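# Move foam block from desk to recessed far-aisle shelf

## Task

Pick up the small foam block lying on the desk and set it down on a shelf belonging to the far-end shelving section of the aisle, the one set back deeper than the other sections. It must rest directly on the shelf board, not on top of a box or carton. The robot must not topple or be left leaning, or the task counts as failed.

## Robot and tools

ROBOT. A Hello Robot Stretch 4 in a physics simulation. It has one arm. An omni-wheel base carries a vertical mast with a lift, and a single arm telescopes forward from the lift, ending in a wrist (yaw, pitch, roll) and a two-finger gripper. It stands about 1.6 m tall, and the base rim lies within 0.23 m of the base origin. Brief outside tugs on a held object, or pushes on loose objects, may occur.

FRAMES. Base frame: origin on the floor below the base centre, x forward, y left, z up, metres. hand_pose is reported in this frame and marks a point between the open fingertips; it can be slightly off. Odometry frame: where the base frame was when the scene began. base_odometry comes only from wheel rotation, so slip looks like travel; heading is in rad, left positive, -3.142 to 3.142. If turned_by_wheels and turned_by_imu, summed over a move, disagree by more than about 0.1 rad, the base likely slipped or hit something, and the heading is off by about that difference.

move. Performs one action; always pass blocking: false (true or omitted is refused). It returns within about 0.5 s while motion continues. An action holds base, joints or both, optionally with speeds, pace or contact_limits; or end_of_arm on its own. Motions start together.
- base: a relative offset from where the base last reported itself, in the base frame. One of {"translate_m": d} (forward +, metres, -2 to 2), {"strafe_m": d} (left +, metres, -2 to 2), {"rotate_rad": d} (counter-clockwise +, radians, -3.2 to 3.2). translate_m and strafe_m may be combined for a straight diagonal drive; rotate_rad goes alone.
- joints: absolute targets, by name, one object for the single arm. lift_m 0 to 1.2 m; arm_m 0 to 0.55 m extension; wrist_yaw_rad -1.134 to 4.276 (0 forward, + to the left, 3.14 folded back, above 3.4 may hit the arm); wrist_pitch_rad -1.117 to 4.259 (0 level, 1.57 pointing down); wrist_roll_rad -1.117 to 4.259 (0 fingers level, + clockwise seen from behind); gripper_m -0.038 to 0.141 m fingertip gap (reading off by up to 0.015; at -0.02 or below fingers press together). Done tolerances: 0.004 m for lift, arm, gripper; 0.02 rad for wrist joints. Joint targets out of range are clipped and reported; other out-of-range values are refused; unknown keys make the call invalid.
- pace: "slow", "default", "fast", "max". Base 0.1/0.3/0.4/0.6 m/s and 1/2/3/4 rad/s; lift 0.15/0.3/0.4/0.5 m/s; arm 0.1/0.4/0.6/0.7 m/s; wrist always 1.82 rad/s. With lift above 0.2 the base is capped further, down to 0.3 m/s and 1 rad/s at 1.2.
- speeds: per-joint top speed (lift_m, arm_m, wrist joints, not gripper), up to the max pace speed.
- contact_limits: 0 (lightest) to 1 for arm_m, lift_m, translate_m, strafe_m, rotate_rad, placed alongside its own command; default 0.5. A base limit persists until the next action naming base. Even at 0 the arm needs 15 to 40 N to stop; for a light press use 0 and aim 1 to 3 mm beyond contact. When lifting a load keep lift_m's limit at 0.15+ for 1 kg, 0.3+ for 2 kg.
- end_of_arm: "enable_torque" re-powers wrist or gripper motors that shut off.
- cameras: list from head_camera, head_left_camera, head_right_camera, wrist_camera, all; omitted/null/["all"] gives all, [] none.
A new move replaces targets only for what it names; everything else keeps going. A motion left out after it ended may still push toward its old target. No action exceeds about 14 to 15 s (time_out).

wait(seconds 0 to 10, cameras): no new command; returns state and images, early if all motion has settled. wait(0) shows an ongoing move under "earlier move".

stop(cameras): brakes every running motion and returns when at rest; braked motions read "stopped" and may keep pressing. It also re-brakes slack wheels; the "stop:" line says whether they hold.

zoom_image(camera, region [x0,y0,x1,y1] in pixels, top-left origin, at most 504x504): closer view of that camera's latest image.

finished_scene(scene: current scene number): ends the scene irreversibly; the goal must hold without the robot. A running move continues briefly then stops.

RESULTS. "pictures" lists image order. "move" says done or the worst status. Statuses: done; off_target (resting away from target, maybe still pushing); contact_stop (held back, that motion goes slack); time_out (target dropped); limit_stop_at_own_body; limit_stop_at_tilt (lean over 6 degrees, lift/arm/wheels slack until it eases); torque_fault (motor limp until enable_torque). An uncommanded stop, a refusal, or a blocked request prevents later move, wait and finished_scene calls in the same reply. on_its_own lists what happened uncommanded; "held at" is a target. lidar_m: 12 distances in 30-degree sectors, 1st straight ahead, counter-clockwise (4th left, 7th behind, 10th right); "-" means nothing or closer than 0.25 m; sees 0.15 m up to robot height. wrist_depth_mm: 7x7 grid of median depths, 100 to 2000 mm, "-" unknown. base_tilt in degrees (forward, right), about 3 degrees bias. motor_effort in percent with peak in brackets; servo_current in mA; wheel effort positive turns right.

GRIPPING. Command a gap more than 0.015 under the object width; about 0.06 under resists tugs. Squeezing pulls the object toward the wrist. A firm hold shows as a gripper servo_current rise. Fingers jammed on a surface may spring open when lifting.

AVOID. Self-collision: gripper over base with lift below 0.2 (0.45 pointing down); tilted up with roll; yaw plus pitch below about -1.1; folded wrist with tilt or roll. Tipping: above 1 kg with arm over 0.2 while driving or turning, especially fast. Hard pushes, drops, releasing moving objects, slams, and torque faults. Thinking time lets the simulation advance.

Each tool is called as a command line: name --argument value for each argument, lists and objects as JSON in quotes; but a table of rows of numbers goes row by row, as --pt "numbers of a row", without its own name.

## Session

move --blocking false

Scene clock: 0.00 s.
base_odometry: x=+0.000 y=+0.000 heading=+0.000
turned_by_wheels: +0.000
turned_by_imu: +0.000
base_tilt: forward=+0.3 right=+1.3
lidar_m: 1.83 1.83 2.11 1.03 1.04 1.25 1.87 1.89 1.17 1.09 1.06 1.21
base_status: not commanded
joint_positions: lift_m=+0.246 arm_m=+0.002 wrist_yaw_rad=+3.068 wrist_pitch_rad=+0.002 wrist_roll_rad=+0.000 gripper_m=+0.056
joint_status: not commanded
measured_speeds: all 0
motor_effort: lift_m=+20 arm_m=-4 wheel_0=+0 wheel_1=-1 wheel_2=+0
servo_current: wrist_yaw_rad=39 wrist_pitch_rad=46 wrist_roll_rad=26 gripper_m=39
hand_pose: x=-0.1080 y=+0.1084 z=+0.4236 quat_wxyz=(+0.037, -0.001, +0.000, +0.999) (m; base frame)
wrist_depth_mm: - 138 - - - - - / 114 139 - - - - - / 117 140 285 - - - - / 136 177 - - - - - / - 1863 - - - - - / 1397 1464 196 1464 1397 1537 1336 / 1008 917 1060 152 976 1008 1060
pictures: head_camera, head_left_camera, head_right_camera, wrist_camera
camera_calibration:
wrist_camera: T_world_to_cam=[[0.121255, 0.991667, 0.0435218, -0.135582], [0.0279103, 0.0404218, -0.998793, 0.474762], [-0.992229, 0.122323, -0.0227764, 0.118878], [0, 0, 0, 1]] pos_world=[0.121144, 0.10072, 0.482798]

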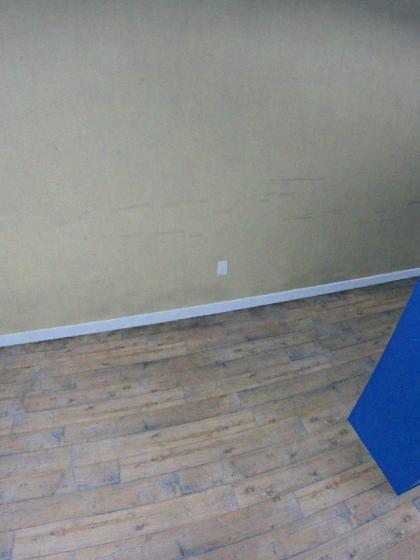

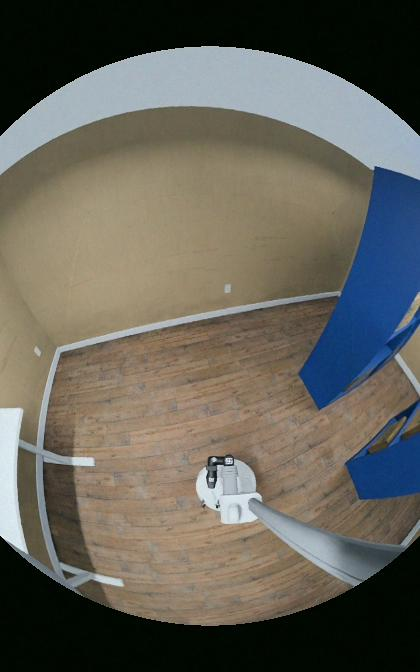

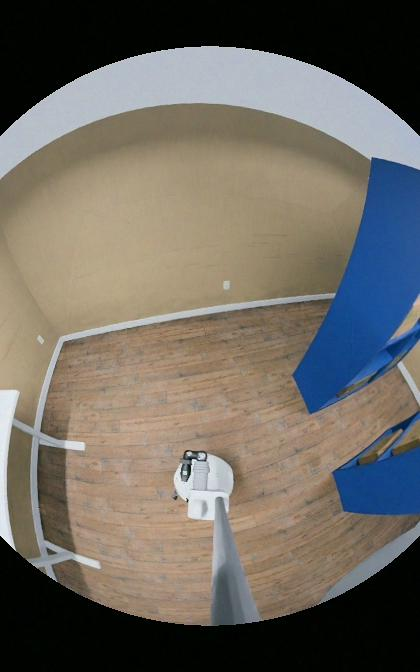

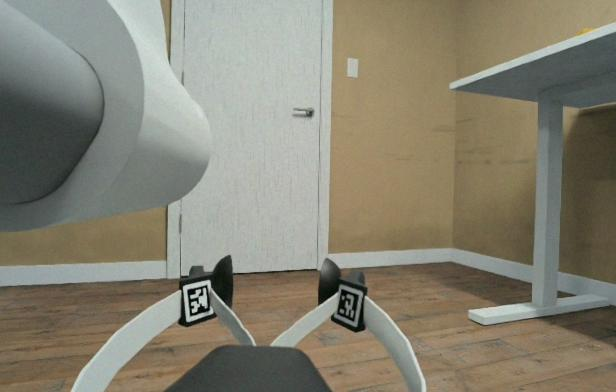

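move --base '{"rotate_rad": 1.7}' --joints '{"lift_m": 0.9, "wrist_yaw_rad": 0.0, "wrist_pitch_rad": 0.5, "gripper_m": 0.141}' --pace "fast" --blocking false --cameras '[]'

wait --seconds 2.2 --cameras '["head_camera", "wrist_camera"]'

Scene clock: 9.60 s.
move: moving
base_odometry: x=+0.000 y=+0.000 heading=+0.391
turned_by_wheels: +0.391
turned_by_imu: +0.384
base_tilt: forward=+0.4 right=+1.5
lidar_m: 1.83 1.99 1.05 1.03 1.14 1.89 1.86 1.29 1.08 1.06 1.12 1.86
base_status: rotate_rad moving
joint_positions: lift_m=+0.311 arm_m=+0.002 wrist_yaw_rad=+2.412 wrist_pitch_rad=+0.496 wrist_roll_rad=+0.000 gripper_m=+0.076
joint_status: lift_m moving; wrist_yaw_rad moving; wrist_pitch_rad moving; gripper_m moving
measured_speeds: translate_m=-0.001 strafe_m=-0.001 rotate_rad=+1.486 lift_m=+0.248 arm_m=+0.000 wrist_yaw_rad=-1.812 wrist_pitch_rad=+0.244 wrist_roll_rad=+0.000
motor_effort: lift_m=+27(28) arm_m=-4(4) wheel_0=-8(9) wheel_1=-6(8) wheel_2=-10(10)
servo_current: wrist_yaw_rad=65(124) wrist_pitch_rad=46(91) wrist_roll_rad=26(33) gripper_m=72(91)
hand_pose: x=+0.0424 y=+0.2343 z=+0.3520 quat_wxyz=(+0.346, -0.229, +0.088, +0.906) (m; base frame)
wrist_depth_mm: - - - - - - - / 1618 1756 1983 - - - - / 1366 1366 1430 1430 1464 1464 1430 / 991 991 1042 1042 1060 1060 1078 / 788 778 809 820 809 820 820 / 640 654 200 668 199 676 683 / 327 310 569 - 564 591 585
pictures: none
No camera images: "cameras" was empty.

Scene clock: 11.80 s.
earlier move: moving
base_odometry: x=+0.000 y=+0.000 heading=+1.700
turned_by_wheels: +1.308
turned_by_imu: +1.292
base_tilt: forward=+0.3 right=+1.3
lidar_m: 1.04 1.05 1.34 1.86 1.89 1.11 1.09 1.06 1.98 1.83 1.85 1.15
base_status: done
joint_positions: lift_m=+0.900 arm_m=+0.002 wrist_yaw_rad=+0.004 wrist_pitch_rad=+0.500 wrist_roll_rad=+0.000 gripper_m=+0.141
joint_status: lift_m moving; wrist_yaw_rad moving; wrist_pitch_rad moving; the others done
measured_speeds: all 0
motor_effort: lift_m=+23(28) arm_m=-4(4) wheel_0=-3(10) wheel_1=+1(9) wheel_2=+1(11)
servo_current: wrist_yaw_rad=39(130) wrist_pitch_rad=39(91) wrist_roll_rad=26(33) gripper_m=46(111)
hand_pose: x=+0.4266 y=-0.0865 z=+0.9396 quat_wxyz=(+0.969, +0.000, +0.247, +0.002) (m; base frame)
wrist_depth_mm: - - - - - - - / - - - - - - - / - - - - - - - / - - - - - - - / 1618 1661 1708 1708 1756 1756 1708 / 1397 190 1464 1397 202 1397 1499 / 1182 1182 1229 - 1255 1229 1308
wait: 2.20 s; no rest
pictures: head_camera, wrist_camera
camera_calibration:
wrist_camera: T_world_to_cam=[[-0.0178256, -0.99797, 0.0611415, -0.158938], [-0.498629, -0.0441309, -0.865691, 1.07535], [0.866632, -0.0459184, -0.49683, 0.322835], [0, 0, 0, 1]] pos_world=[0.253586, -0.0963356, 1.10103]

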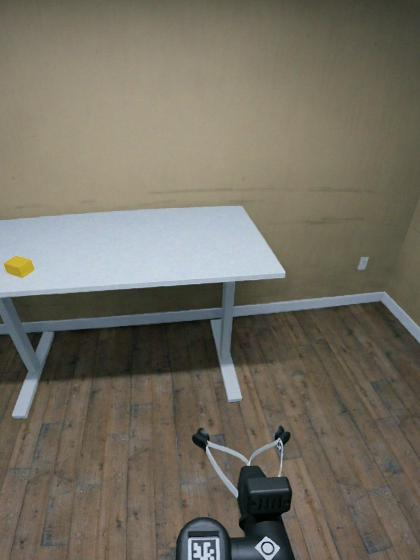

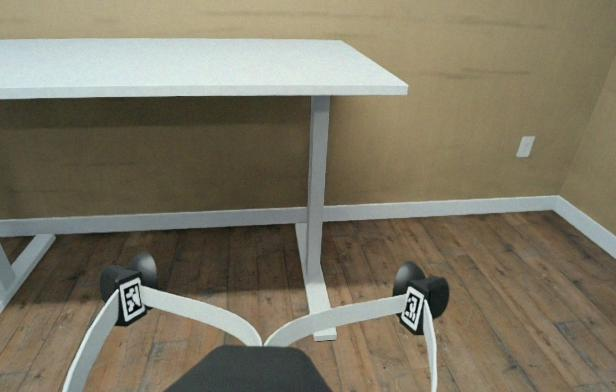

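move --base '{"strafe_m": 0.93, "translate_m": 0.53}' --contact_limits '{"translate_m": 0.3}' --pace "default" --blocking false --cameras '[]'

wait --seconds 6 --cameras '["head_camera", "wrist_camera"]'

Scene clock: 38.93 s.
earlier move: done
move: moving
base_odometry: x=-0.030 y=+0.012 heading=+1.700
turned_by_wheels: +0.000
turned_by_imu: -0.001
base_tilt: forward=+0.3 right=+1.3
lidar_m: 1.01 1.03 1.32 1.82 1.87 1.13 1.09 1.09 2.02 1.85 1.87 1.11
base_status: translate_m moving; strafe_m moving
joint_positions: lift_m=+0.900 arm_m=+0.002 wrist_yaw_rad=+0.003 wrist_pitch_rad=+0.500 wrist_roll_rad=+0.000 gripper_m=+0.141
joint_status: all done
measured_speeds: translate_m=+0.060 strafe_m=+0.108 rotate_rad=+0.001 lift_m=+0.000 arm_m=+0.000 wrist_yaw_rad=+0.000 wrist_pitch_rad=+0.000 wrist_roll_rad=+0.000
motor_effort: lift_m=+24(24) arm_m=-4(4) wheel_0=-6(8) wheel_1=+9(9) wheel_2=-5(7)
servo_current: wrist_yaw_rad=33(52) wrist_pitch_rad=46(52) wrist_roll_rad=33(33) gripper_m=39(52)
contact_limits: translate_m 0.3
hand_pose: x=+0.4266 y=-0.0866 z=+0.9396 quat_wxyz=(+0.969, +0.000, +0.247, +0.002) (m; base frame)
wrist_depth_mm: - - - - - - - / - - - - - - - / - - - - - - - / - - - - - - - / 1618 1618 1708 1708 1708 1756 1756 / 1397 190 1430 1430 202 1464 1464 / 1205 1182 1229 - 1281 1255 1255
pictures: none
No camera images: "cameras" was empty.

Scene clock: 43.73 s.
earlier move: done
base_odometry: x=-0.990 y=+0.406 heading=+1.700
turned_by_wheels: +0.000
turned_by_imu: +0.002
base_tilt: forward=+0.2 right=+1.3
lidar_m: 0.42 0.42 1.09 0.97 1.03 1.33 1.65 1.68 2.13 2.68 0.71 0.48
base_status: done
joint_positions: lift_m=+0.900 arm_m=+0.002 wrist_yaw_rad=+0.003 wrist_pitch_rad=+0.500 wrist_roll_rad=+0.000 gripper_m=+0.141
joint_status: all done
measured_speeds: all 0
motor_effort: lift_m=+23(24) arm_m=-4(4) wheel_0=-1(8) wheel_1=+0(11) wheel_2=-1(7)
servo_current: wrist_yaw_rad=33(52) wrist_pitch_rad=26(52) wrist_roll_rad=33(39) gripper_m=52(59)
contact_limits: translate_m 0.3
hand_pose: x=+0.4266 y=-0.0866 z=+0.9397 quat_wxyz=(+0.969, +0.000, +0.247, +0.002) (m; base frame)
wrist_depth_mm: - - - - - - - / - - - - - - - / - - - - 368 - - / - - - - 349 - - / - - - - - - - / - 187 - - 196 1430 1430 / 1229 1160 - - 1255 1229 1255
wait: 4.80 of 6 s (the move ended)
pictures: head_camera, wrist_camera
camera_calibration:
wrist_camera: T_world_to_cam=[[-0.0180087, -0.997967, 0.0611414, -0.158908], [-0.498637, -0.0440393, -0.865691, 1.07537], [0.866624, -0.0460774, -0.49683, 0.322849], [0, 0, 0, 1]] pos_world=[0.253569, -0.0963504, 1.10106]

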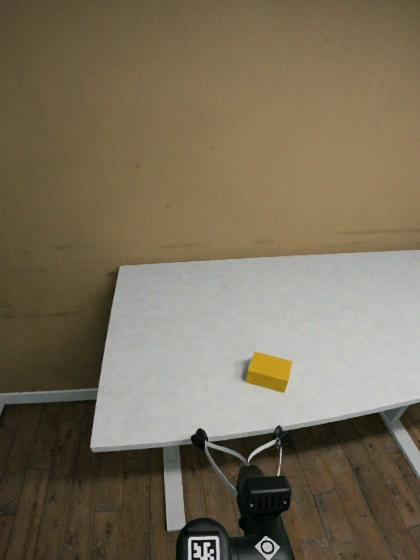

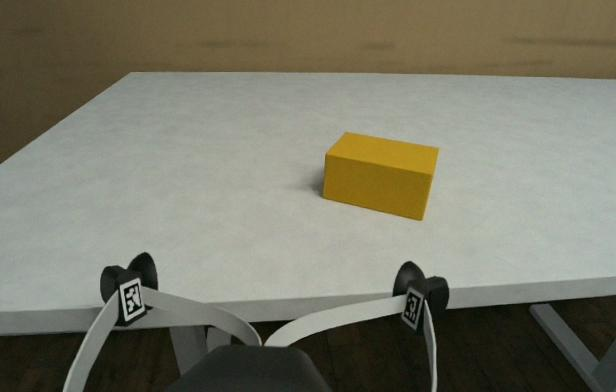

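move --base '{"strafe_m": -0.417}' --joints '{"lift_m": 1.02, "wrist_yaw_rad": 1.278}' --contact_limits '{"strafe_m": 0.3}' --blocking false --cameras '[]'

wait --seconds 5 --cameras '["head_camera", "wrist_camera"]'

Scene clock: 104.13 s.
move: moving
base_odometry: x=-0.953 y=+0.411 heading=+1.700
turned_by_wheels: +0.000
turned_by_imu: -0.001
base_tilt: forward=+0.2 right=+1.4
lidar_m: 0.42 0.43 1.15 1.00 1.04 1.36 1.66 1.68 2.11 2.66 0.69 0.46
base_status: strafe_m moving
joint_positions: lift_m=+0.939 arm_m=+0.002 wrist_yaw_rad=+0.603 wrist_pitch_rad=+0.500 wrist_roll_rad=+0.000 gripper_m=+0.141
joint_status: lift_m moving; wrist_yaw_rad moving
measured_speeds: translate_m=+0.001 strafe_m=-0.143 rotate_rad=-0.004 lift_m=+0.149 arm_m=+0.000 wrist_yaw_rad=+1.805 wrist_pitch_rad=+0.000 wrist_roll_rad=+0.000
motor_effort: lift_m=+25(26) arm_m=-4(4) wheel_0=+8(10) wheel_1=-8(10) wheel_2=+2(2)
servo_current: wrist_yaw_rad=78(124) wrist_pitch_rad=20(46) wrist_roll_rad=26(33) gripper_m=52(52)
contact_limits: strafe_m 0.3
hand_pose: x=+0.4312 y=+0.0716 z=+0.9788 quat_wxyz=(+0.925, -0.073, +0.236, +0.288) (m; base frame)
wrist_depth_mm: - - - - - - - / - - - - - - - / - - - - - - - / - - - - - - - / - 221 - - - - 289 / 1366 189 - - 195 - 290 / 1182 1229 1281 - - - -
pictures: none
No camera images: "cameras" was empty.

Scene clock: 106.43 s.
earlier move: done
base_odometry: x=-0.577 y=+0.460 heading=+1.700
turned_by_wheels: +0.000
turned_by_imu: -0.002
base_tilt: forward=+0.4 right=+1.5
lidar_m: 0.47 0.47 0.58 1.36 1.45 1.84 1.61 1.79 2.46 2.27 0.76 0.50
base_status: done
joint_positions: lift_m=+1.020 arm_m=+0.002 wrist_yaw_rad=+1.274 wrist_pitch_rad=+0.500 wrist_roll_rad=+0.000 gripper_m=+0.141
joint_status: all done
measured_speeds: all 0
motor_effort: lift_m=+24(26) arm_m=-4(4) wheel_0=+0(11) wheel_1=+2(10) wheel_2=+0(2)
servo_current: wrist_yaw_rad=33(124) wrist_pitch_rad=52(59) wrist_roll_rad=20(33) gripper_m=46(52)
contact_limits: strafe_m 0.3
hand_pose: x=+0.3307 y=+0.2165 z=+1.0596 quat_wxyz=(+0.779, -0.147, +0.199, +0.576) (m; base frame)
wrist_depth_mm: - 1229 - - - - - / - 1281 - - - - - / - 1366 - - - - - / - 1499 - - - - - / - 1576 1808 1756 - - - / 1499 190 1708 1618 195 370 351 / 1366 1336 1366 - 1308 - 345
wait: 2.30 of 5 s (the move ended)
pictures: head_camera, wrist_camera
camera_calibration:
wrist_camera: T_world_to_cam=[[0.948169, -0.31183, 0.0611417, -0.333556], [-0.105138, -0.489427, -0.865683, 1.11106], [0.29987, 0.814385, -0.496845, 0.480609], [0, 0, 0, 1]] pos_world=[0.288962, 0.0483704, 1.22101]

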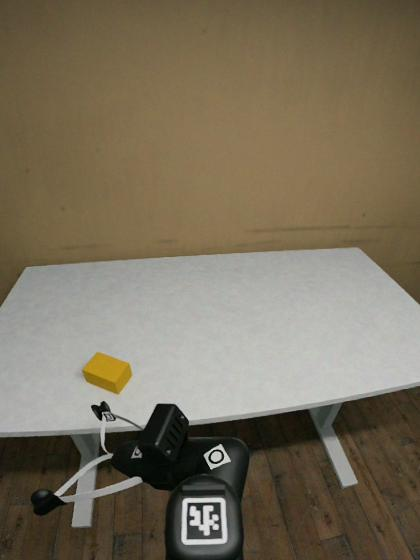

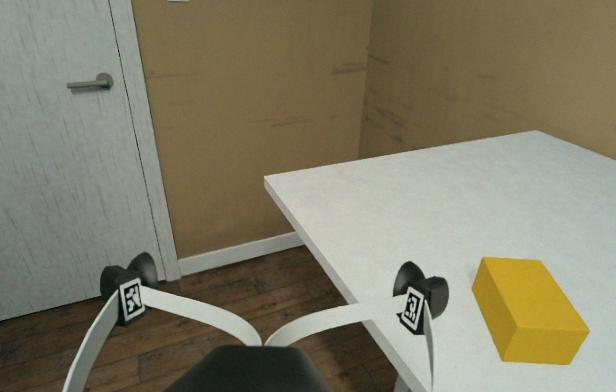

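move --base '{"strafe_m": 0.04}' --joints '{"lift_m": 0.985, "wrist_yaw_rad": 1.2, "arm_m": 0.289}' --contact_limits '{"strafe_m": 0.3}' --blocking false --cameras '[]'

wait --seconds 3 --cameras '["head_camera", "wrist_camera"]'

Scene clock: 127.77 s.
move: moving
base_odometry: x=-0.609 y=+0.456 heading=+1.700
turned_by_wheels: +0.000
turned_by_imu: -0.001
base_tilt: forward=+0.4 right=+1.3
lidar_m: 0.46 0.46 0.61 1.35 1.40 1.80 1.60 1.79 2.49 2.31 0.78 0.51
base_status: strafe_m moving
joint_positions: lift_m=+0.990 arm_m=+0.054 wrist_yaw_rad=+1.204 wrist_pitch_rad=+0.500 wrist_roll_rad=+0.000 gripper_m=+0.141
joint_status: lift_m moving; arm_m moving; wrist_yaw_rad moving
measured_speeds: translate_m=+0.001 strafe_m=+0.071 rotate_rad=-0.004 lift_m=-0.056 arm_m=+0.198 wrist_yaw_rad=+0.000 wrist_pitch_rad=+0.000 wrist_roll_rad=+0.000
motor_effort: lift_m=+14(23) arm_m=+7(10) wheel_0=-1(9) wheel_1=+0(10) wheel_2=+0(1)
servo_current: wrist_yaw_rad=20(65) wrist_pitch_rad=46(52) wrist_roll_rad=26(33) gripper_m=46(52)
contact_limits: strafe_m 0.3
hand_pose: x=+0.3978 y=+0.2048 z=+1.0298 quat_wxyz=(+0.799, -0.140, +0.204, +0.549) (m; base frame)
wrist_depth_mm: 1098 - - - - - - / 1160 1229 - - - - - / - 1308 - - - - - / - 1397 - - - - - / - 1537 1756 - - 362 - / 1397 188 1618 410 195 319 - / 1336 1308 1336 - - 306 -
pictures: none
No camera images: "cameras" was empty.

Scene clock: 129.23 s.
earlier move: done
base_odometry: x=-0.616 y=+0.455 heading=+1.700
turned_by_wheels: +0.000
turned_by_imu: +0.000
base_tilt: forward=+0.3 right=+1.5
lidar_m: 0.44 0.47 0.60 1.35 1.41 1.80 1.60 1.79 2.51 2.30 0.76 0.50
base_status: done
joint_positions: lift_m=+0.985 arm_m=+0.289 wrist_yaw_rad=+1.203 wrist_pitch_rad=+0.500 wrist_roll_rad=+0.000 gripper_m=+0.141
joint_status: all done
measured_speeds: all 0
motor_effort: lift_m=+14(23) arm_m=+6(10) wheel_0=+0(9) wheel_1=+0(10) wheel_2=+0(1)
servo_current: wrist_yaw_rad=33(72) wrist_pitch_rad=39(52) wrist_roll_rad=26(39) gripper_m=39(52)
contact_limits: strafe_m 0.3
hand_pose: x=+0.6322 y=+0.2048 z=+1.0254 quat_wxyz=(+0.799, -0.140, +0.204, +0.548) (m; base frame)
wrist_depth_mm: - - - - - - - / - - - - - - - / 1205 - - - - - - / 1255 - - - - - - / - - - - - - - / - 185 - 168 195 - - / 1229 - 258 - - - -
wait: 1.47 of 3 s (the move ended)
pictures: head_camera, wrist_camera
camera_calibration:
wrist_camera: T_world_to_cam=[[0.923651, -0.378325, 0.0611418, -0.59184], [-0.139602, -0.480733, -0.865683, 1.1274], [0.356903, 0.791054, -0.496845, 0.351479], [0, 0, 0, 1]] pos_world=[0.578598, 0.040032, 1.18679]

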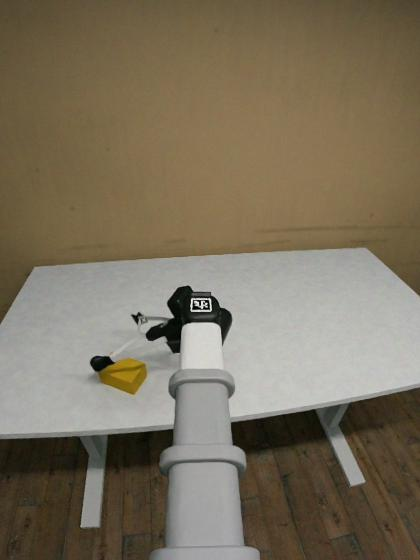

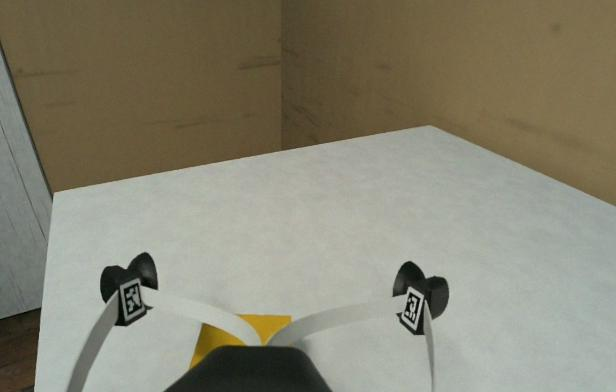

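zoom_image --camera "head_camera" --region '[60, 290, 220, 420]'

zoom_image --camera "wrist_camera" --region '[90, 240, 460, 392]'

Scaled by 3.150 from the camera's 420x560 image, which has a finer 1200x1600 frame.

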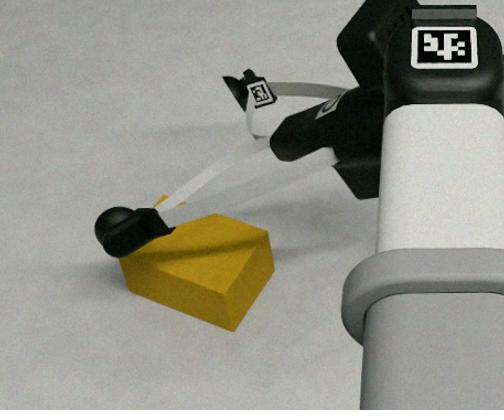

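Scaled by 1.362.

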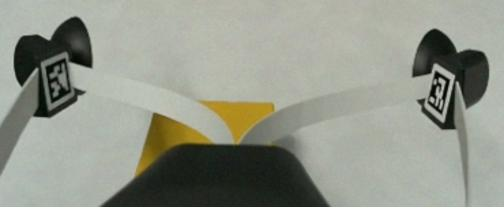

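move --joints '{"wrist_yaw_rad": 1.22, "arm_m": 0.271}' --blocking false --cameras '[]'

move --joints '{"lift_m": 0.884}' --contact_limits '{"lift_m": 0.25}' --pace "slow" --blocking false --cameras '[]'

wait --seconds 2 --cameras '["head_camera", "wrist_camera"]'

Scene clock: 170.40 s.
move: moving
base_odometry: x=-0.616 y=+0.455 heading=+1.700
turned_by_wheels: +0.000
turned_by_imu: -0.001
base_tilt: forward=+0.4 right=+1.2
lidar_m: 0.45 0.46 0.58 1.33 1.39 1.80 1.61 1.79 2.50 2.31 0.76 0.48
base_status: not commanded
joint_positions: lift_m=+0.985 arm_m=+0.271 wrist_yaw_rad=+1.216 wrist_pitch_rad=+0.500 wrist_roll_rad=+0.000 gripper_m=+0.141
joint_status: arm_m moving; wrist_yaw_rad moving
measured_speeds: all 0
motor_effort: lift_m=+14(14) arm_m=-7(9) wheel_0=-1(1) wheel_1=+0(1) wheel_2=+0(0)
servo_current: wrist_yaw_rad=13(52) wrist_pitch_rad=46(52) wrist_roll_rad=26(33) gripper_m=52(52)
contact_limits: strafe_m 0.3
hand_pose: x=+0.6119 y=+0.2071 z=+1.0254 quat_wxyz=(+0.795, -0.141, +0.203, +0.554) (m; base frame)
wrist_depth_mm: - - - - - - - / 1182 - - - - - - / 1255 - - - - - - / 1308 - - - - - - / - - - - - - - / 1464 186 - 168 195 - - / 1281 - - - - - -
pictures: none
No camera images: "cameras" was empty.

Scene clock: 170.90 s.
move: moving
base_odometry: x=-0.616 y=+0.455 heading=+1.700
turned_by_wheels: +0.000
turned_by_imu: +0.000
base_tilt: forward=+0.3 right=+1.4
lidar_m: 0.44 0.47 0.59 1.34 1.38 1.79 1.60 1.80 2.52 2.30 0.74 0.52
base_status: not commanded
joint_positions: lift_m=+0.959 arm_m=+0.271 wrist_yaw_rad=+1.216 wrist_pitch_rad=+0.500 wrist_roll_rad=+0.000 gripper_m=+0.141
joint_status: lift_m moving; arm_m moving; wrist_yaw_rad moving
measured_speeds: translate_m=+0.000 strafe_m=+0.000 rotate_rad=+0.000 lift_m=-0.099 arm_m=+0.000 wrist_yaw_rad=+0.000 wrist_pitch_rad=+0.000 wrist_roll_rad=+0.000
motor_effort: lift_m=+12(15) arm_m=-6(8) wheel_0=-1(1) wheel_1=+0(1) wheel_2=+0(0)
servo_current: wrist_yaw_rad=46(52) wrist_pitch_rad=39(59) wrist_roll_rad=26(33) gripper_m=46(52)
contact_limits: lift_m 0.25; strafe_m 0.3
hand_pose: x=+0.6119 y=+0.2071 z=+0.9993 quat_wxyz=(+0.795, -0.141, +0.203, +0.554) (m; base frame)
wrist_depth_mm: - - - - - - - / 1138 - - - - - - / 1255 - - - - - - / 1336 - - - - - - / - - - - - - - / 1430 185 - 257 195 - - / 1229 - - - - - -
pictures: none
No camera images: "cameras" was empty.

Scene clock: 172.10 s.
earlier move: done
base_odometry: x=-0.616 y=+0.455 heading=+1.700
turned_by_wheels: +0.000
turned_by_imu: +0.000
base_tilt: forward=+0.3 right=+1.4
lidar_m: 0.46 0.48 0.59 1.35 1.39 1.81 1.61 1.80 2.51 2.31 0.75 0.49
base_status: not commanded
joint_positions: lift_m=+0.885 arm_m=+0.271 wrist_yaw_rad=+1.216 wrist_pitch_rad=+0.497 wrist_roll_rad=+0.000 gripper_m=+0.141
joint_status: all done
measured_speeds: all 0
motor_effort: lift_m=+10(15) arm_m=-6(10) wheel_0=+0(1) wheel_1=+0(1) wheel_2=+0(0)
servo_current: wrist_yaw_rad=26(65) wrist_pitch_rad=46(59) wrist_roll_rad=33(33) gripper_m=39(52)
contact_limits: lift_m 0.25; strafe_m 0.3
hand_pose: x=+0.6121 y=+0.2074 z=+0.9254 quat_wxyz=(+0.795, -0.141, +0.202, +0.554) (m; base frame)
wrist_depth_mm: - - - - - - - / 1160 - - - - - - / 1229 - - - - - - / - - - - - - - / - - 214 215 - - - / - 183 176 176 193 - - / - - 159 109 - - -
wait: 1.20 of 2 s (the move ended)
pictures: head_camera, wrist_camera
camera_calibration:
wrist_camera: T_world_to_cam=[[0.928454, -0.36639, 0.061088, -0.571553], [-0.132567, -0.480475, -0.866931, 1.03602], [0.346986, 0.796807, -0.494671, 0.309791], [0, 0, 0, 1]] pos_world=[0.560509, 0.041525, 1.08631]

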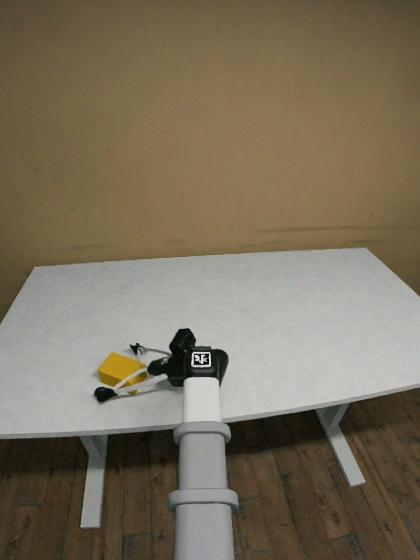

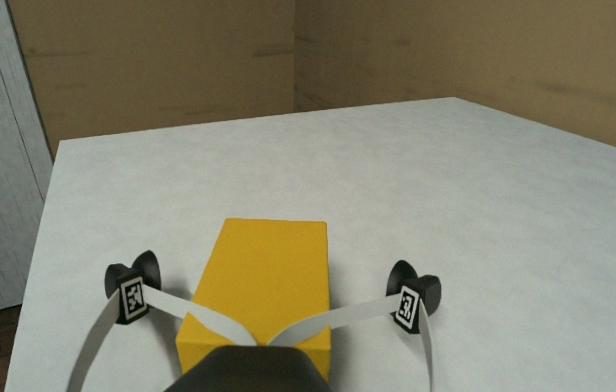

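move --joints '{"lift_m": 0.888, "gripper_m": 0.02}' --blocking false --cameras '[]'

wait --seconds 3 --cameras '["wrist_camera"]'

Scene clock: 178.07 s.
move: moving
base_odometry: x=-0.616 y=+0.455 heading=+1.700
turned_by_wheels: +0.000
turned_by_imu: -0.001
base_tilt: forward=+0.4 right=+1.6
lidar_m: 0.47 0.47 0.59 1.33 1.41 1.80 1.60 1.80 2.51 2.30 0.77 0.49
base_status: not commanded
joint_positions: lift_m=+0.888 arm_m=+0.271 wrist_yaw_rad=+1.216 wrist_pitch_rad=+0.497 wrist_roll_rad=+0.000 gripper_m=+0.129
joint_status: lift_m moving; gripper_m moving
measured_speeds: all 0
motor_effort: lift_m=+22(22) arm_m=-6(6) wheel_0=+0(0) wheel_1=+0(1) wheel_2=+0(0)
servo_current: wrist_yaw_rad=33(46) wrist_pitch_rad=52(52) wrist_roll_rad=26(39) gripper_m=98(98)
contact_limits: strafe_m 0.3
hand_pose: x=+0.6121 y=+0.2074 z=+0.9285 quat_wxyz=(+0.795, -0.141, +0.202, +0.554) (m; base frame)
wrist_depth_mm: - - - - - - - / 1138 - - - - - - / 1205 - - - - - - / - - - - - - - / - - 215 216 - - - / - 183 171 174 192 - - / - - 160 109 - - -
pictures: none
No camera images: "cameras" was empty.

Scene clock: 179.70 s.
earlier move: done
base_odometry: x=-0.616 y=+0.455 heading=+1.700
turned_by_wheels: +0.000
turned_by_imu: +0.000
base_tilt: forward=+0.4 right=+1.5
lidar_m: 0.46 0.47 0.59 1.34 1.39 1.80 1.60 1.80 2.53 2.31 0.77 0.49
base_status: not commanded
joint_positions: lift_m=+0.888 arm_m=+0.271 wrist_yaw_rad=+1.217 wrist_pitch_rad=+0.500 wrist_roll_rad=+0.000 gripper_m=+0.021
joint_status: all done
measured_speeds: all 0
motor_effort: lift_m=+21(22) arm_m=-6(6) wheel_0=+0(1) wheel_1=+0(1) wheel_2=+0(0)
servo_current: wrist_yaw_rad=46(46) wrist_pitch_rad=39(52) wrist_roll_rad=26(39) gripper_m=98(208)
contact_limits: strafe_m 0.3
hand_pose: x=+0.6118 y=+0.2072 z=+0.9279 quat_wxyz=(+0.795, -0.141, +0.203, +0.554) (m; base frame)
wrist_depth_mm: - - - - - - - / 1118 - - - - - - / 1182 - - - - - - / - - - - - - - / - - 187 188 - - - / 237 175 159 160 181 - - / - - 142 139 - - -
wait: 1.63 of 3 s (the move ended)
pictures: wrist_camera
camera_calibration:
wrist_camera: T_world_to_cam=[[0.928759, -0.365607, 0.0611398, -0.571932], [-0.132958, -0.482532, -0.865728, 1.0376], [0.346018, 0.795924, -0.496766, 0.313992], [0, 0, 0, 1]] pos_world=[0.560498, 0.04166, 1.08923]

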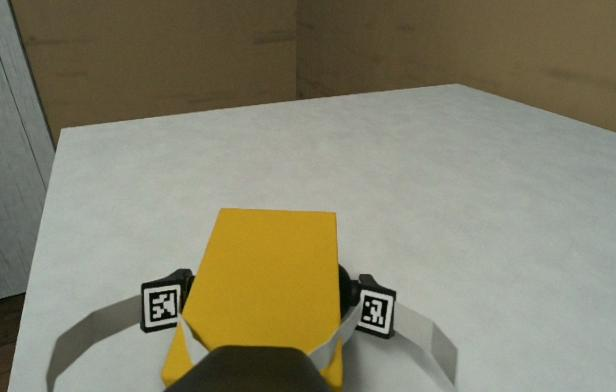

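move --joints '{"lift_m": 0.99}' --blocking false --cameras '[]'

wait --seconds 0.4 --cameras '["wrist_camera"]'

move --base '{"translate_m": -0.9565, "strafe_m": -0.602}' --joints '{"arm_m": 0.0, "wrist_yaw_rad": 0.227}' --contact_limits '{"translate_m": 0.35}' --pace "default" --blocking false --cameras '[]'

wait --seconds 6 --cameras '["wrist_camera"]'

move --base '{"rotate_rad": -3.01}' --pace "default" --blocking false --cameras '[]'

wait --seconds 5 --cameras '["head_camera", "wrist_camera"]'

Scene clock: 213.10 s.
move: moving
base_odometry: x=-0.616 y=+0.455 heading=+1.700
turned_by_wheels: +0.000
turned_by_imu: -0.001
base_tilt: forward=+0.4 right=+1.2
lidar_m: 0.45 0.47 0.58 1.32 1.39 1.79 1.61 1.81 2.51 2.31 0.76 0.51
base_status: not commanded
joint_positions: lift_m=+0.927 arm_m=+0.271 wrist_yaw_rad=+1.217 wrist_pitch_rad=+0.500 wrist_roll_rad=+0.000 gripper_m=+0.021
joint_status: lift_m moving
measured_speeds: translate_m=+0.000 strafe_m=+0.000 rotate_rad=+0.000 lift_m=+0.149 arm_m=+0.000 wrist_yaw_rad=+0.000 wrist_pitch_rad=+0.000 wrist_roll_rad=+0.000
motor_effort: lift_m=+26(27) arm_m=-6(6) wheel_0=+0(1) wheel_1=+0(1) wheel_2=+0(0)
servo_current: wrist_yaw_rad=33(39) wrist_pitch_rad=52(52) wrist_roll_rad=33(33) gripper_m=104(111)
contact_limits: strafe_m 0.3
hand_pose: x=+0.6118 y=+0.2072 z=+0.9668 quat_wxyz=(+0.795, -0.141, +0.203, +0.554) (m; base frame)
wrist_depth_mm: - - - - - - - / 1138 - - - - - - / 1229 - - - - - - / - - - - - - - / - - 186 189 - - - / 1366 176 159 160 181 - - / 1205 - 142 139 - - -
pictures: none
No camera images: "cameras" was empty.

Scene clock: 213.50 s.
earlier move: moving
base_odometry: x=-0.616 y=+0.455 heading=+1.700
turned_by_wheels: +0.000
turned_by_imu: +0.000
base_tilt: forward=+0.4 right=+1.5
lidar_m: 0.46 0.48 0.59 1.35 1.40 1.80 1.60 1.79 2.52 2.32 0.75 0.50
base_status: not commanded
joint_positions: lift_m=+0.980 arm_m=+0.271 wrist_yaw_rad=+1.217 wrist_pitch_rad=+0.500 wrist_roll_rad=+0.000 gripper_m=+0.021
joint_status: lift_m moving
measured_speeds: translate_m=+0.000 strafe_m=+0.000 rotate_rad=+0.000 lift_m=+0.081 arm_m=+0.000 wrist_yaw_rad=+0.000 wrist_pitch_rad=+0.000 wrist_roll_rad=+0.000
motor_effort: lift_m=+25(27) arm_m=-6(6) wheel_0=+0(1) wheel_1=+0(1) wheel_2=+0(0)
servo_current: wrist_yaw_rad=46(46) wrist_pitch_rad=33(52) wrist_roll_rad=33(33) gripper_m=111(117)
contact_limits: strafe_m 0.3
hand_pose: x=+0.6118 y=+0.2072 z=+1.0199 quat_wxyz=(+0.795, -0.141, +0.203, +0.554) (m; base frame)
wrist_depth_mm: - - - - - - - / 1160 - - - - - - / 1229 - - - - - - / 1308 - - - - - - / - - 186 187 - - - / 1464 175 159 160 181 - - / 1308 - 142 139 - - -
wait: 0.40 s; no rest
pictures: wrist_camera
camera_calibration:
wrist_camera: T_world_to_cam=[[0.928762, -0.3656, 0.0611423, -0.577563], [-0.132996, -0.482632, -0.865667, 1.11724], [0.345997, 0.795866, -0.496873, 0.359854], [0, 0, 0, 1]] pos_world=[0.560498, 0.0416627, 1.18127]

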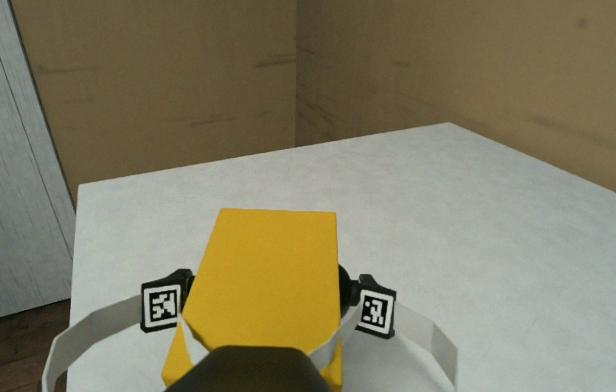

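Scene clock: 214.00 s.
move: moving
base_odometry: x=-0.593 y=+0.426 heading=+1.700
turned_by_wheels: +0.000
turned_by_imu: +0.000
base_tilt: forward=+0.4 right=+1.5
lidar_m: 0.48 0.50 0.64 1.35 1.42 1.80 1.58 1.74 2.51 2.30 0.81 0.53
base_status: translate_m moving; strafe_m moving
joint_positions: lift_m=+0.990 arm_m=+0.219 wrist_yaw_rad=+0.618 wrist_pitch_rad=+0.500 wrist_roll_rad=+0.000 gripper_m=+0.021
joint_status: lift_m moving; arm_m moving; wrist_yaw_rad moving
joint sent to its limit — arm_m, lower limit.
measured_speeds: translate_m=-0.119 strafe_m=-0.075 rotate_rad=-0.006 lift_m=+0.000 arm_m=-0.198 wrist_yaw_rad=-1.788 wrist_pitch_rad=+0.000 wrist_roll_rad=+0.000
motor_effort: lift_m=+24(27) arm_m=-8(11) wheel_0=+5(5) wheel_1=-7(9) wheel_2=+9(9)
servo_current: wrist_yaw_rad=91(124) wrist_pitch_rad=26(46) wrist_roll_rad=33(33) gripper_m=104(111)
contact_limits: translate_m 0.35
hand_pose: x=+0.6467 y=+0.0754 z=+1.0296 quat_wxyz=(+0.923, -0.075, +0.236, +0.295) (m; base frame)
wrist_depth_mm: - - - - - - - / - - - - - - - / - - - - - - - / - - - - - - - / - - 187 187 - - - / - 175 159 160 180 - - / - - 142 139 - - -
pictures: none
No camera images: "cameras" was empty.

Scene clock: 219.03 s.
earlier move: done
base_odometry: x=+0.104 y=-0.416 heading=+1.700
turned_by_wheels: +0.000
turned_by_imu: -0.003
base_tilt: forward=+0.4 right=+1.5
lidar_m: 1.46 1.47 2.01 1.88 1.90 0.68 0.88 0.67 0.78 1.83 1.85 2.35
base_status: done
joint_positions: lift_m=+0.990 arm_m=+0.002 wrist_yaw_rad=+0.230 wrist_pitch_rad=+0.500 wrist_roll_rad=+0.000 gripper_m=+0.021
joint_status: all done
joint sent to its limit — arm_m, lower limit.
measured_speeds: all 0
motor_effort: lift_m=+24(27) arm_m=-6(11) wheel_0=+3(6) wheel_1=+0(10) wheel_2=-1(11)
servo_current: wrist_yaw_rad=33(124) wrist_pitch_rad=46(59) wrist_roll_rad=26(39) gripper_m=104(111)
contact_limits: translate_m 0.35
hand_pose: x=+0.4397 y=-0.0273 z=+1.0296 quat_wxyz=(+0.963, -0.028, +0.246, +0.111) (m; base frame)
wrist_depth_mm: - - - - - - - / - - - - - - - / - - - - - - - / - - - - - - - / 1863 1808 193 188 1983 1921 1983 / 1499 178 159 160 181 1661 1576 / 1255 1229 142 139 1336 1281 1397
wait: 5.03 of 6 s (the move ended)
pictures: wrist_camera
camera_calibration:
wrist_camera: T_world_to_cam=[[0.206994, -0.97643, 0.0611432, -0.203417], [-0.476014, -0.155117, -0.86565, 1.14938], [0.854731, 0.150079, -0.496902, 0.369517], [0, 0, 0, 1]] pos_world=[0.27339, -0.0757904, 1.19101]

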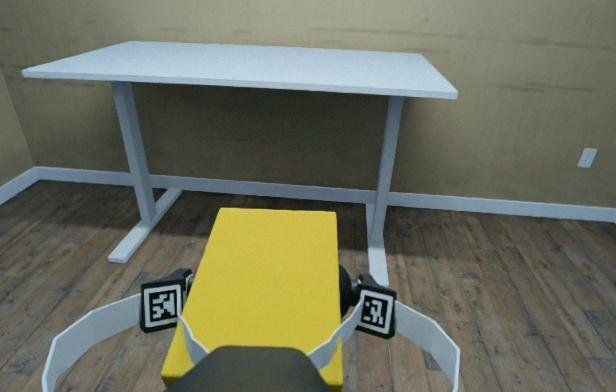

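Scene clock: 219.53 s.
move: moving
base_odometry: x=+0.104 y=-0.416 heading=+1.487
turned_by_wheels: -0.213
turned_by_imu: -0.210
base_tilt: forward=+0.3 right=+1.3
lidar_m: 1.47 1.47 1.65 1.89 1.87 0.73 0.68 0.66 0.67 1.84 1.84 2.04
base_status: rotate_rad moving
joint_positions: lift_m=+0.990 arm_m=+0.002 wrist_yaw_rad=+0.230 wrist_pitch_rad=+0.500 wrist_roll_rad=+0.000 gripper_m=+0.021
joint_status: not commanded
measured_speeds: translate_m=+0.000 strafe_m=+0.001 rotate_rad=-0.802 lift_m=+0.000 arm_m=+0.000 wrist_yaw_rad=+0.000 wrist_pitch_rad=+0.000 wrist_roll_rad=+0.000
motor_effort: lift_m=+24(24) arm_m=-6(6) wheel_0=+6(7) wheel_1=+6(8) wheel_2=+7(7)
servo_current: wrist_yaw_rad=39(46) wrist_pitch_rad=46(46) wrist_roll_rad=26(33) gripper_m=111(111)
hand_pose: x=+0.4397 y=-0.0273 z=+1.0296 quat_wxyz=(+0.963, -0.028, +0.246, +0.111) (m; base frame)
wrist_depth_mm: - - - - - - - / - - - - - - - / - - - - - - - / - - - - - - - / 1808 1808 193 187 1863 1921 - / 1499 178 159 160 181 1618 1618 / 1281 1281 142 140 1366 1308 1366
pictures: none
No camera images: "cameras" was empty.

Scene clock: 222.20 s.
earlier move: done
base_odometry: x=+0.104 y=-0.416 heading=-1.310
turned_by_wheels: -2.797
turned_by_imu: -2.761
base_tilt: forward=+0.2 right=+1.5
lidar_m: 1.01 0.66 0.88 1.82 1.90 1.49 1.51 1.56 1.90 1.88 0.85 0.68
base_status: done
joint_positions: lift_m=+0.990 arm_m=+0.002 wrist_yaw_rad=+0.230 wrist_pitch_rad=+0.500 wrist_roll_rad=+0.000 gripper_m=+0.021
joint_status: not commanded
measured_speeds: all 0
motor_effort: lift_m=+23(24) arm_m=-6(7) wheel_0=+3(7) wheel_1=+1(8) wheel_2=+0(8)
servo_current: wrist_yaw_rad=39(46) wrist_pitch_rad=46(59) wrist_roll_rad=33(33) gripper_m=104(111)
hand_pose: x=+0.4398 y=-0.0274 z=+1.0297 quat_wxyz=(+0.963, -0.028, +0.246, +0.111) (m; base frame)
wrist_depth_mm: 394 544 759 1983 - - - / 415 580 741 - - - - / - - - - - - - / - - - - - 1308 - / - - 186 188 1863 1078 627 / - 175 159 160 181 878 668 / - - 142 140 1281 891 -
wait: 2.67 of 5 s (the move ended)
pictures: head_camera, wrist_camera
camera_calibration:
wrist_camera: T_world_to_cam=[[0.206919, -0.976446, 0.0611434, -0.203409], [-0.476027, -0.155081, -0.865649, 1.14944], [0.854741, 0.150014, -0.496904, 0.369538], [0, 0, 0, 1]] pos_world=[0.273392, -0.075798, 1.19107]

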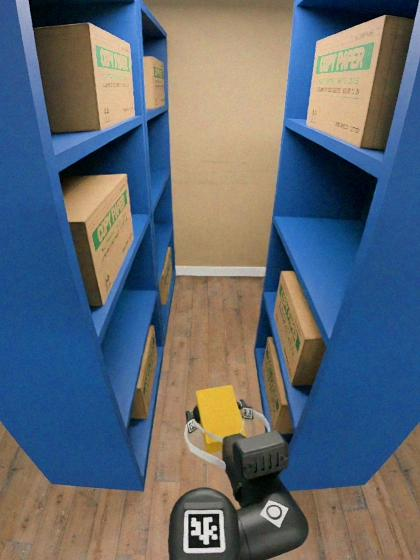

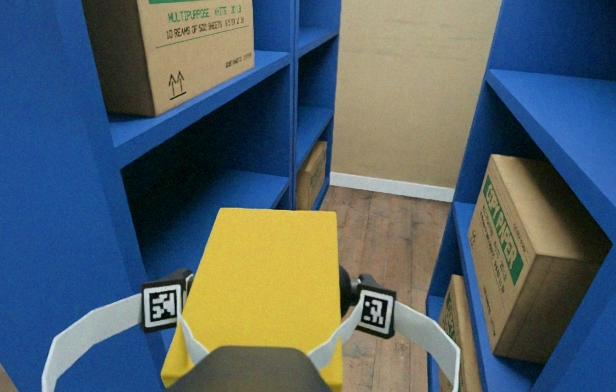

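zoom_image --camera "head_camera" --region '[130, 200, 340, 460]'

Scaled by 1.938 from the camera's 420x560 image, which has a finer 1200x1600 frame.

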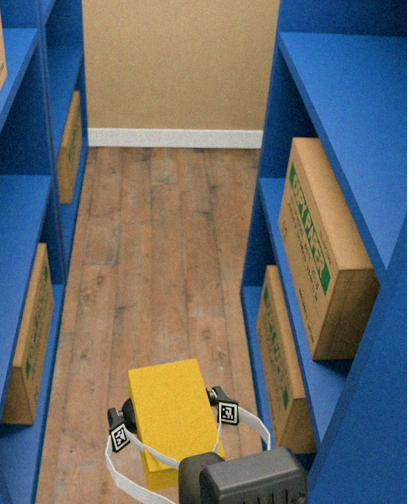

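move --base '{"translate_m": 1.95, "strafe_m": 0.01}' --contact_limits '{"translate_m": 0.35}' --pace "fast" --blocking false --cameras '[]'

wait --seconds 9 --cameras '[]'

move --base '{"rotate_rad": -1.56}' --joints '{"lift_m": 1.045}' --blocking false --cameras '[]'

wait --seconds 4 --cameras '["head_camera", "wrist_camera"]'

Scene clock: 310.17 s.
move: moving
base_odometry: x=+0.114 y=-0.454 heading=-1.310
turned_by_wheels: +0.000
turned_by_imu: -0.001
base_tilt: forward=+0.2 right=+1.4
lidar_m: 1.03 0.63 0.83 1.83 1.91 1.56 1.54 1.60 1.92 1.86 0.79 0.63
base_status: translate_m moving; strafe_m moving
joint_positions: lift_m=+0.990 arm_m=+0.002 wrist_yaw_rad=+0.230 wrist_pitch_rad=+0.500 wrist_roll_rad=+0.000 gripper_m=+0.021
joint_status: not commanded
measured_speeds: translate_m=+0.150 strafe_m=+0.001 rotate_rad=+0.002 lift_m=+0.000 arm_m=+0.000 wrist_yaw_rad=+0.000 wrist_pitch_rad=+0.000 wrist_roll_rad=+0.000
motor_effort: lift_m=+23(23) arm_m=-6(6) wheel_0=+7(7) wheel_1=+5(8) wheel_2=-8(10)
servo_current: wrist_yaw_rad=39(39) wrist_pitch_rad=39(46) wrist_roll_rad=26(33) gripper_m=111(111)
contact_limits: translate_m 0.35
hand_pose: x=+0.4397 y=-0.0274 z=+1.0297 quat_wxyz=(+0.963, -0.028, +0.246, +0.111) (m; base frame)
wrist_depth_mm: 366 521 741 1921 - - - / 394 554 741 - - - - / 410 580 - - - - - / - 1205 - - - 1281 - / - - 186 186 1808 1078 627 / - 175 160 160 182 854 627 / - - 142 139 1308 707 676
pictures: none
No camera images: "cameras" was empty.

Scene clock: 317.17 s.
earlier move: done
base_odometry: x=+0.618 y=-2.297 heading=-1.309
turned_by_wheels: +0.000
turned_by_imu: -0.003
base_tilt: forward=+0.3 right=+1.3
lidar_m: 0.50 0.28 0.25 0.25 0.25 0.32 1.04 0.54 0.56 0.81 0.72 0.54
base_status: done
joint_positions: lift_m=+0.990 arm_m=+0.002 wrist_yaw_rad=+0.230 wrist_pitch_rad=+0.500 wrist_roll_rad=+0.000 gripper_m=+0.021
joint_status: not commanded
measured_speeds: all 0
motor_effort: lift_m=+23(23) arm_m=-6(6) wheel_0=+2(8) wheel_1=+0(8) wheel_2=+1(11)
servo_current: wrist_yaw_rad=39(52) wrist_pitch_rad=39(52) wrist_roll_rad=26(33) gripper_m=98(117)
contact_limits: translate_m 0.35
hand_pose: x=+0.4397 y=-0.0274 z=+1.0297 quat_wxyz=(+0.963, -0.028, +0.246, +0.111) (m; base frame)
wrist_depth_mm: 289 - - - - - - / 298 - - - - - - / 317 - - - - - - / 342 - - - - - - / 330 - 187 187 - - - / - 175 159 160 181 - - / - - 142 139 - - -
wait: 7.00 of 9 s (the move ended)
pictures: none
No camera images: "cameras" was empty.

Scene clock: 317.67 s.
move: moving
base_odometry: x=+0.618 y=-2.297 heading=-1.523
turned_by_wheels: -0.213
turned_by_imu: -0.210
base_tilt: forward=+0.4 right=+1.3
lidar_m: 0.50 0.38 0.25 0.25 0.25 0.27 0.54 0.68 0.54 0.81 0.81 0.59
base_status: rotate_rad moving
joint_positions: lift_m=+1.027 arm_m=+0.002 wrist_yaw_rad=+0.230 wrist_pitch_rad=+0.500 wrist_roll_rad=+0.000 gripper_m=+0.021
joint_status: lift_m moving
measured_speeds: translate_m=-0.002 strafe_m=+0.001 rotate_rad=-0.808 lift_m=+0.109 arm_m=+0.000 wrist_yaw_rad=+0.000 wrist_pitch_rad=+0.000 wrist_roll_rad=+0.000
motor_effort: lift_m=+24(27) arm_m=-6(6) wheel_0=+6(7) wheel_1=+8(8) wheel_2=+7(7)
servo_current: wrist_yaw_rad=33(39) wrist_pitch_rad=33(46) wrist_roll_rad=26(33) gripper_m=104(111)
hand_pose: x=+0.4397 y=-0.0274 z=+1.0668 quat_wxyz=(+0.963, -0.028, +0.246, +0.111) (m; base frame)
wrist_depth_mm: - - - - - - - / - - - - - - - / - - - - - - - / - - - - - - - / - - 187 187 - - - / - 175 159 160 182 - - / - - 142 139 - - -
pictures: none
No camera images: "cameras" was empty.

Scene clock: 319.40 s.
earlier move: done
base_odometry: x=+0.618 y=-2.297 heading=-2.869
turned_by_wheels: -1.346
turned_by_imu: -1.330
base_tilt: forward=+0.4 right=+1.3
lidar_m: 0.80 0.71 0.53 0.51 0.27 0.25 0.25 0.26 0.34 1.06 0.54 0.60
base_status: done
joint_positions: lift_m=+1.045 arm_m=+0.002 wrist_yaw_rad=+0.230 wrist_pitch_rad=+0.500 wrist_roll_rad=+0.000 gripper_m=+0.021
joint_status: all done
measured_speeds: all 0
motor_effort: lift_m=+24(27) arm_m=-6(6) wheel_0=+3(7) wheel_1=+1(9) wheel_2=+2(8)
servo_current: wrist_yaw_rad=39(52) wrist_pitch_rad=39(52) wrist_roll_rad=26(33) gripper_m=104(117)
hand_pose: x=+0.4397 y=-0.0274 z=+1.0846 quat_wxyz=(+0.963, -0.028, +0.246, +0.111) (m; base frame)
wrist_depth_mm: - - 1025 - - - - / 683 - - - - - - / - 759 - - - - - / - 820 1255 - - - 554 / - 878 186 187 - - - / - 176 159 160 181 - 654 / - 1060 142 140 - 723 -
wait: 1.73 of 4 s (the move ended)
pictures: head_camera, wrist_camera
camera_calibration:
wrist_camera: T_world_to_cam=[[0.206894, -0.976451, 0.0611433, -0.206761], [-0.476031, -0.155068, -0.865649, 1.197], [0.854745, 0.149991, -0.496904, 0.396859], [0, 0, 0, 1]] pos_world=[0.273375, -0.0758006, 1.24603]

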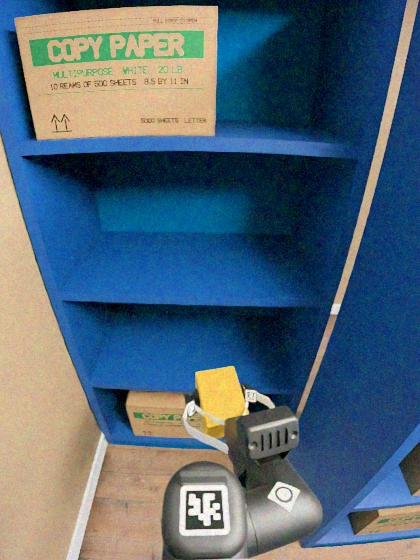

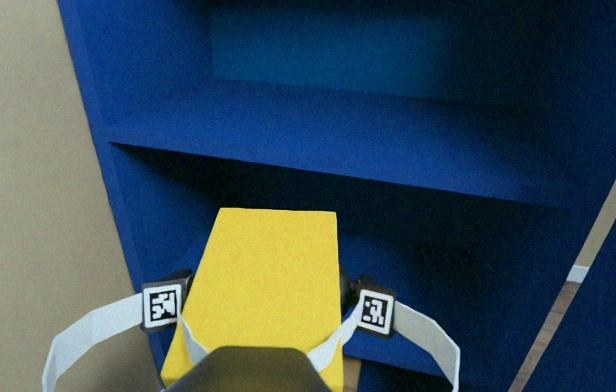

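move --joints '{"arm_m": 0.52}' --contact_limits '{"arm_m": 0.2}' --blocking false --cameras '[]'

wait --seconds 3 --cameras '[]'

move --joints '{"lift_m": 0.998}' --contact_limits '{"lift_m": 0.15}' --pace "slow" --blocking false --cameras '[]'

wait --seconds 1.5 --cameras '["head_camera", "wrist_camera"]'

Scene clock: 333.50 s.
move: moving
base_odometry: x=+0.618 y=-2.297 heading=-2.869
turned_by_wheels: +0.000
turned_by_imu: -0.001
base_tilt: forward=+0.3 right=+1.3
lidar_m: 0.80 0.72 0.53 0.51 0.28 0.25 0.25 0.26 0.32 1.08 0.52 0.58
base_status: not commanded
joint_positions: lift_m=+1.045 arm_m=+0.054 wrist_yaw_rad=+0.230 wrist_pitch_rad=+0.500 wrist_roll_rad=+0.000 gripper_m=+0.021
joint_status: arm_m moving
measured_speeds: translate_m=+0.000 strafe_m=+0.000 rotate_rad=+0.000 lift_m=+0.000 arm_m=+0.198 wrist_yaw_rad=+0.000 wrist_pitch_rad=+0.000 wrist_roll_rad=+0.000
motor_effort: lift_m=+24(24) arm_m=+6(9) wheel_0=+3(3) wheel_1=+1(2) wheel_2=+2(2)
servo_current: wrist_yaw_rad=46(46) wrist_pitch_rad=39(52) wrist_roll_rad=26(33) gripper_m=111(111)
contact_limits: arm_m 0.2
hand_pose: x=+0.4917 y=-0.0274 z=+1.0846 quat_wxyz=(+0.963, -0.028, +0.246, +0.111) (m; base frame)
wrist_depth_mm: - - 960 - - - - / 647 - - - - - - / 691 - - - - - - / - - 1160 - - - - / - 820 187 188 - - - / - 176 159 160 181 - 627 / - 1008 142 140 - - 654
pictures: none
No camera images: "cameras" was empty.

Scene clock: 335.57 s.
earlier move: done
base_odometry: x=+0.618 y=-2.297 heading=-2.869
turned_by_wheels: +0.000
turned_by_imu: +0.000
base_tilt: forward=+0.3 right=+1.5
lidar_m: 0.81 0.71 0.53 0.50 0.28 0.25 0.25 0.25 0.32 1.07 0.54 0.57
base_status: not commanded
joint_positions: lift_m=+1.045 arm_m=+0.520 wrist_yaw_rad=+0.230 wrist_pitch_rad=+0.500 wrist_roll_rad=+0.000 gripper_m=+0.021
joint_status: all done
measured_speeds: all 0
motor_effort: lift_m=+24(24) arm_m=+6(10) wheel_0=+3(3) wheel_1=+1(2) wheel_2=+2(2)
servo_current: wrist_yaw_rad=46(52) wrist_pitch_rad=39(59) wrist_roll_rad=26(33) gripper_m=104(111)
contact_limits: arm_m 0.2
hand_pose: x=+0.9570 y=-0.0274 z=+1.0846 quat_wxyz=(+0.963, -0.028, +0.246, +0.111) (m; base frame)
wrist_depth_mm: - - - - - - - / - - - - - - - / - - - - - - - / - - - - - - - / - - 187 187 - - - / - 175 158 160 181 - - / - - 142 139 - - -
wait: 2.07 of 3 s (the move ended)
pictures: none
No camera images: "cameras" was empty.

Scene clock: 336.07 s.
move: moving
base_odometry: x=+0.618 y=-2.297 heading=-2.869
turned_by_wheels: +0.000
turned_by_imu: +0.000
base_tilt: forward=+0.4 right=+1.5
lidar_m: 0.80 0.72 0.54 0.51 0.28 0.25 0.25 0.26 0.32 1.04 0.53 0.58
base_status: not commanded
joint_positions: lift_m=+1.019 arm_m=+0.520 wrist_yaw_rad=+0.230 wrist_pitch_rad=+0.500 wrist_roll_rad=+0.000 gripper_m=+0.021
joint_status: lift_m moving
measured_speeds: translate_m=+0.000 strafe_m=+0.000 rotate_rad=+0.000 lift_m=-0.094 arm_m=+0.000 wrist_yaw_rad=+0.000 wrist_pitch_rad=+0.000 wrist_roll_rad=+0.000
motor_effort: lift_m=+14(23) arm_m=+7(7) wheel_0=+3(3) wheel_1=+2(2) wheel_2=+2(2)
servo_current: wrist_yaw_rad=39(46) wrist_pitch_rad=46(46) wrist_roll_rad=33(33) gripper_m=111(111)
contact_limits: arm_m 0.2; lift_m 0.15
hand_pose: x=+0.9570 y=-0.0274 z=+1.0594 quat_wxyz=(+0.963, -0.028, +0.246, +0.111) (m; base frame)
wrist_depth_mm: - - - - - - - / - - - - - - - / - - - - - - - / - - - - - - - / - - 186 187 - - - / - 175 158 160 181 - - / - - 142 139 - - -
pictures: none
No camera images: "cameras" was empty.

Scene clock: 336.83 s.
earlier move: done
base_odometry: x=+0.618 y=-2.297 heading=-2.869
turned_by_wheels: +0.000
turned_by_imu: +0.000
base_tilt: forward=+0.3 right=+1.5
lidar_m: 0.80 0.70 0.54 0.51 0.28 0.25 0.25 0.28 0.31 1.07 0.54 0.58
base_status: not commanded
joint_positions: lift_m=+0.998 arm_m=+0.520 wrist_yaw_rad=+0.230 wrist_pitch_rad=+0.500 wrist_roll_rad=+0.000 gripper_m=+0.021
joint_status: all done
measured_speeds: all 0
motor_effort: lift_m=+14(23) arm_m=+6(7) wheel_0=+3(3) wheel_1=+2(2) wheel_2=+2(2)
servo_current: wrist_yaw_rad=33(46) wrist_pitch_rad=46(52) wrist_roll_rad=33(33) gripper_m=98(111)
contact_limits: arm_m 0.2; lift_m 0.15
hand_pose: x=+0.9570 y=-0.0274 z=+1.0384 quat_wxyz=(+0.963, -0.028, +0.246, +0.111) (m; base frame)
wrist_depth_mm: - - - - - - - / - - - - - - - / - - - - - - - / - - - - - - - / - - 186 188 - - - / - 175 159 160 181 - - / - - 142 139 - - -
wait: 0.77 of 1.5 s (the move ended)
pictures: head_camera, wrist_camera
camera_calibration:
wrist_camera: T_world_to_cam=[[0.206895, -0.976451, 0.0611434, -0.310962], [-0.476037, -0.15507, -0.865646, 1.40324], [0.854742, 0.149991, -0.496909, -0.0682664], [0, 0, 0, 1]] pos_world=[0.790678, -0.0758006, 1.1998]

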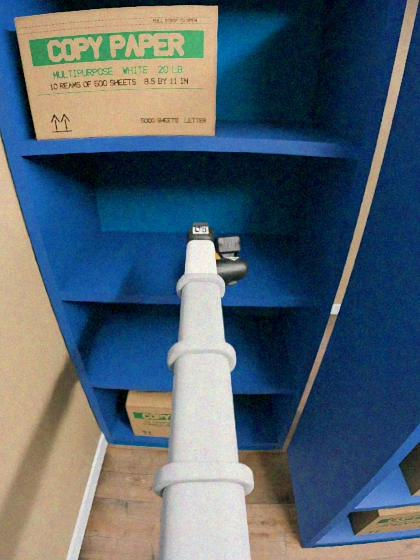

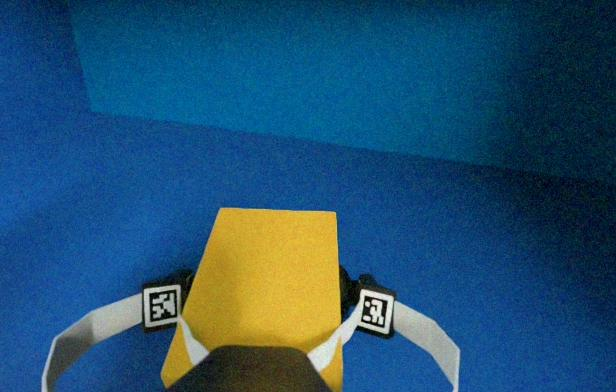

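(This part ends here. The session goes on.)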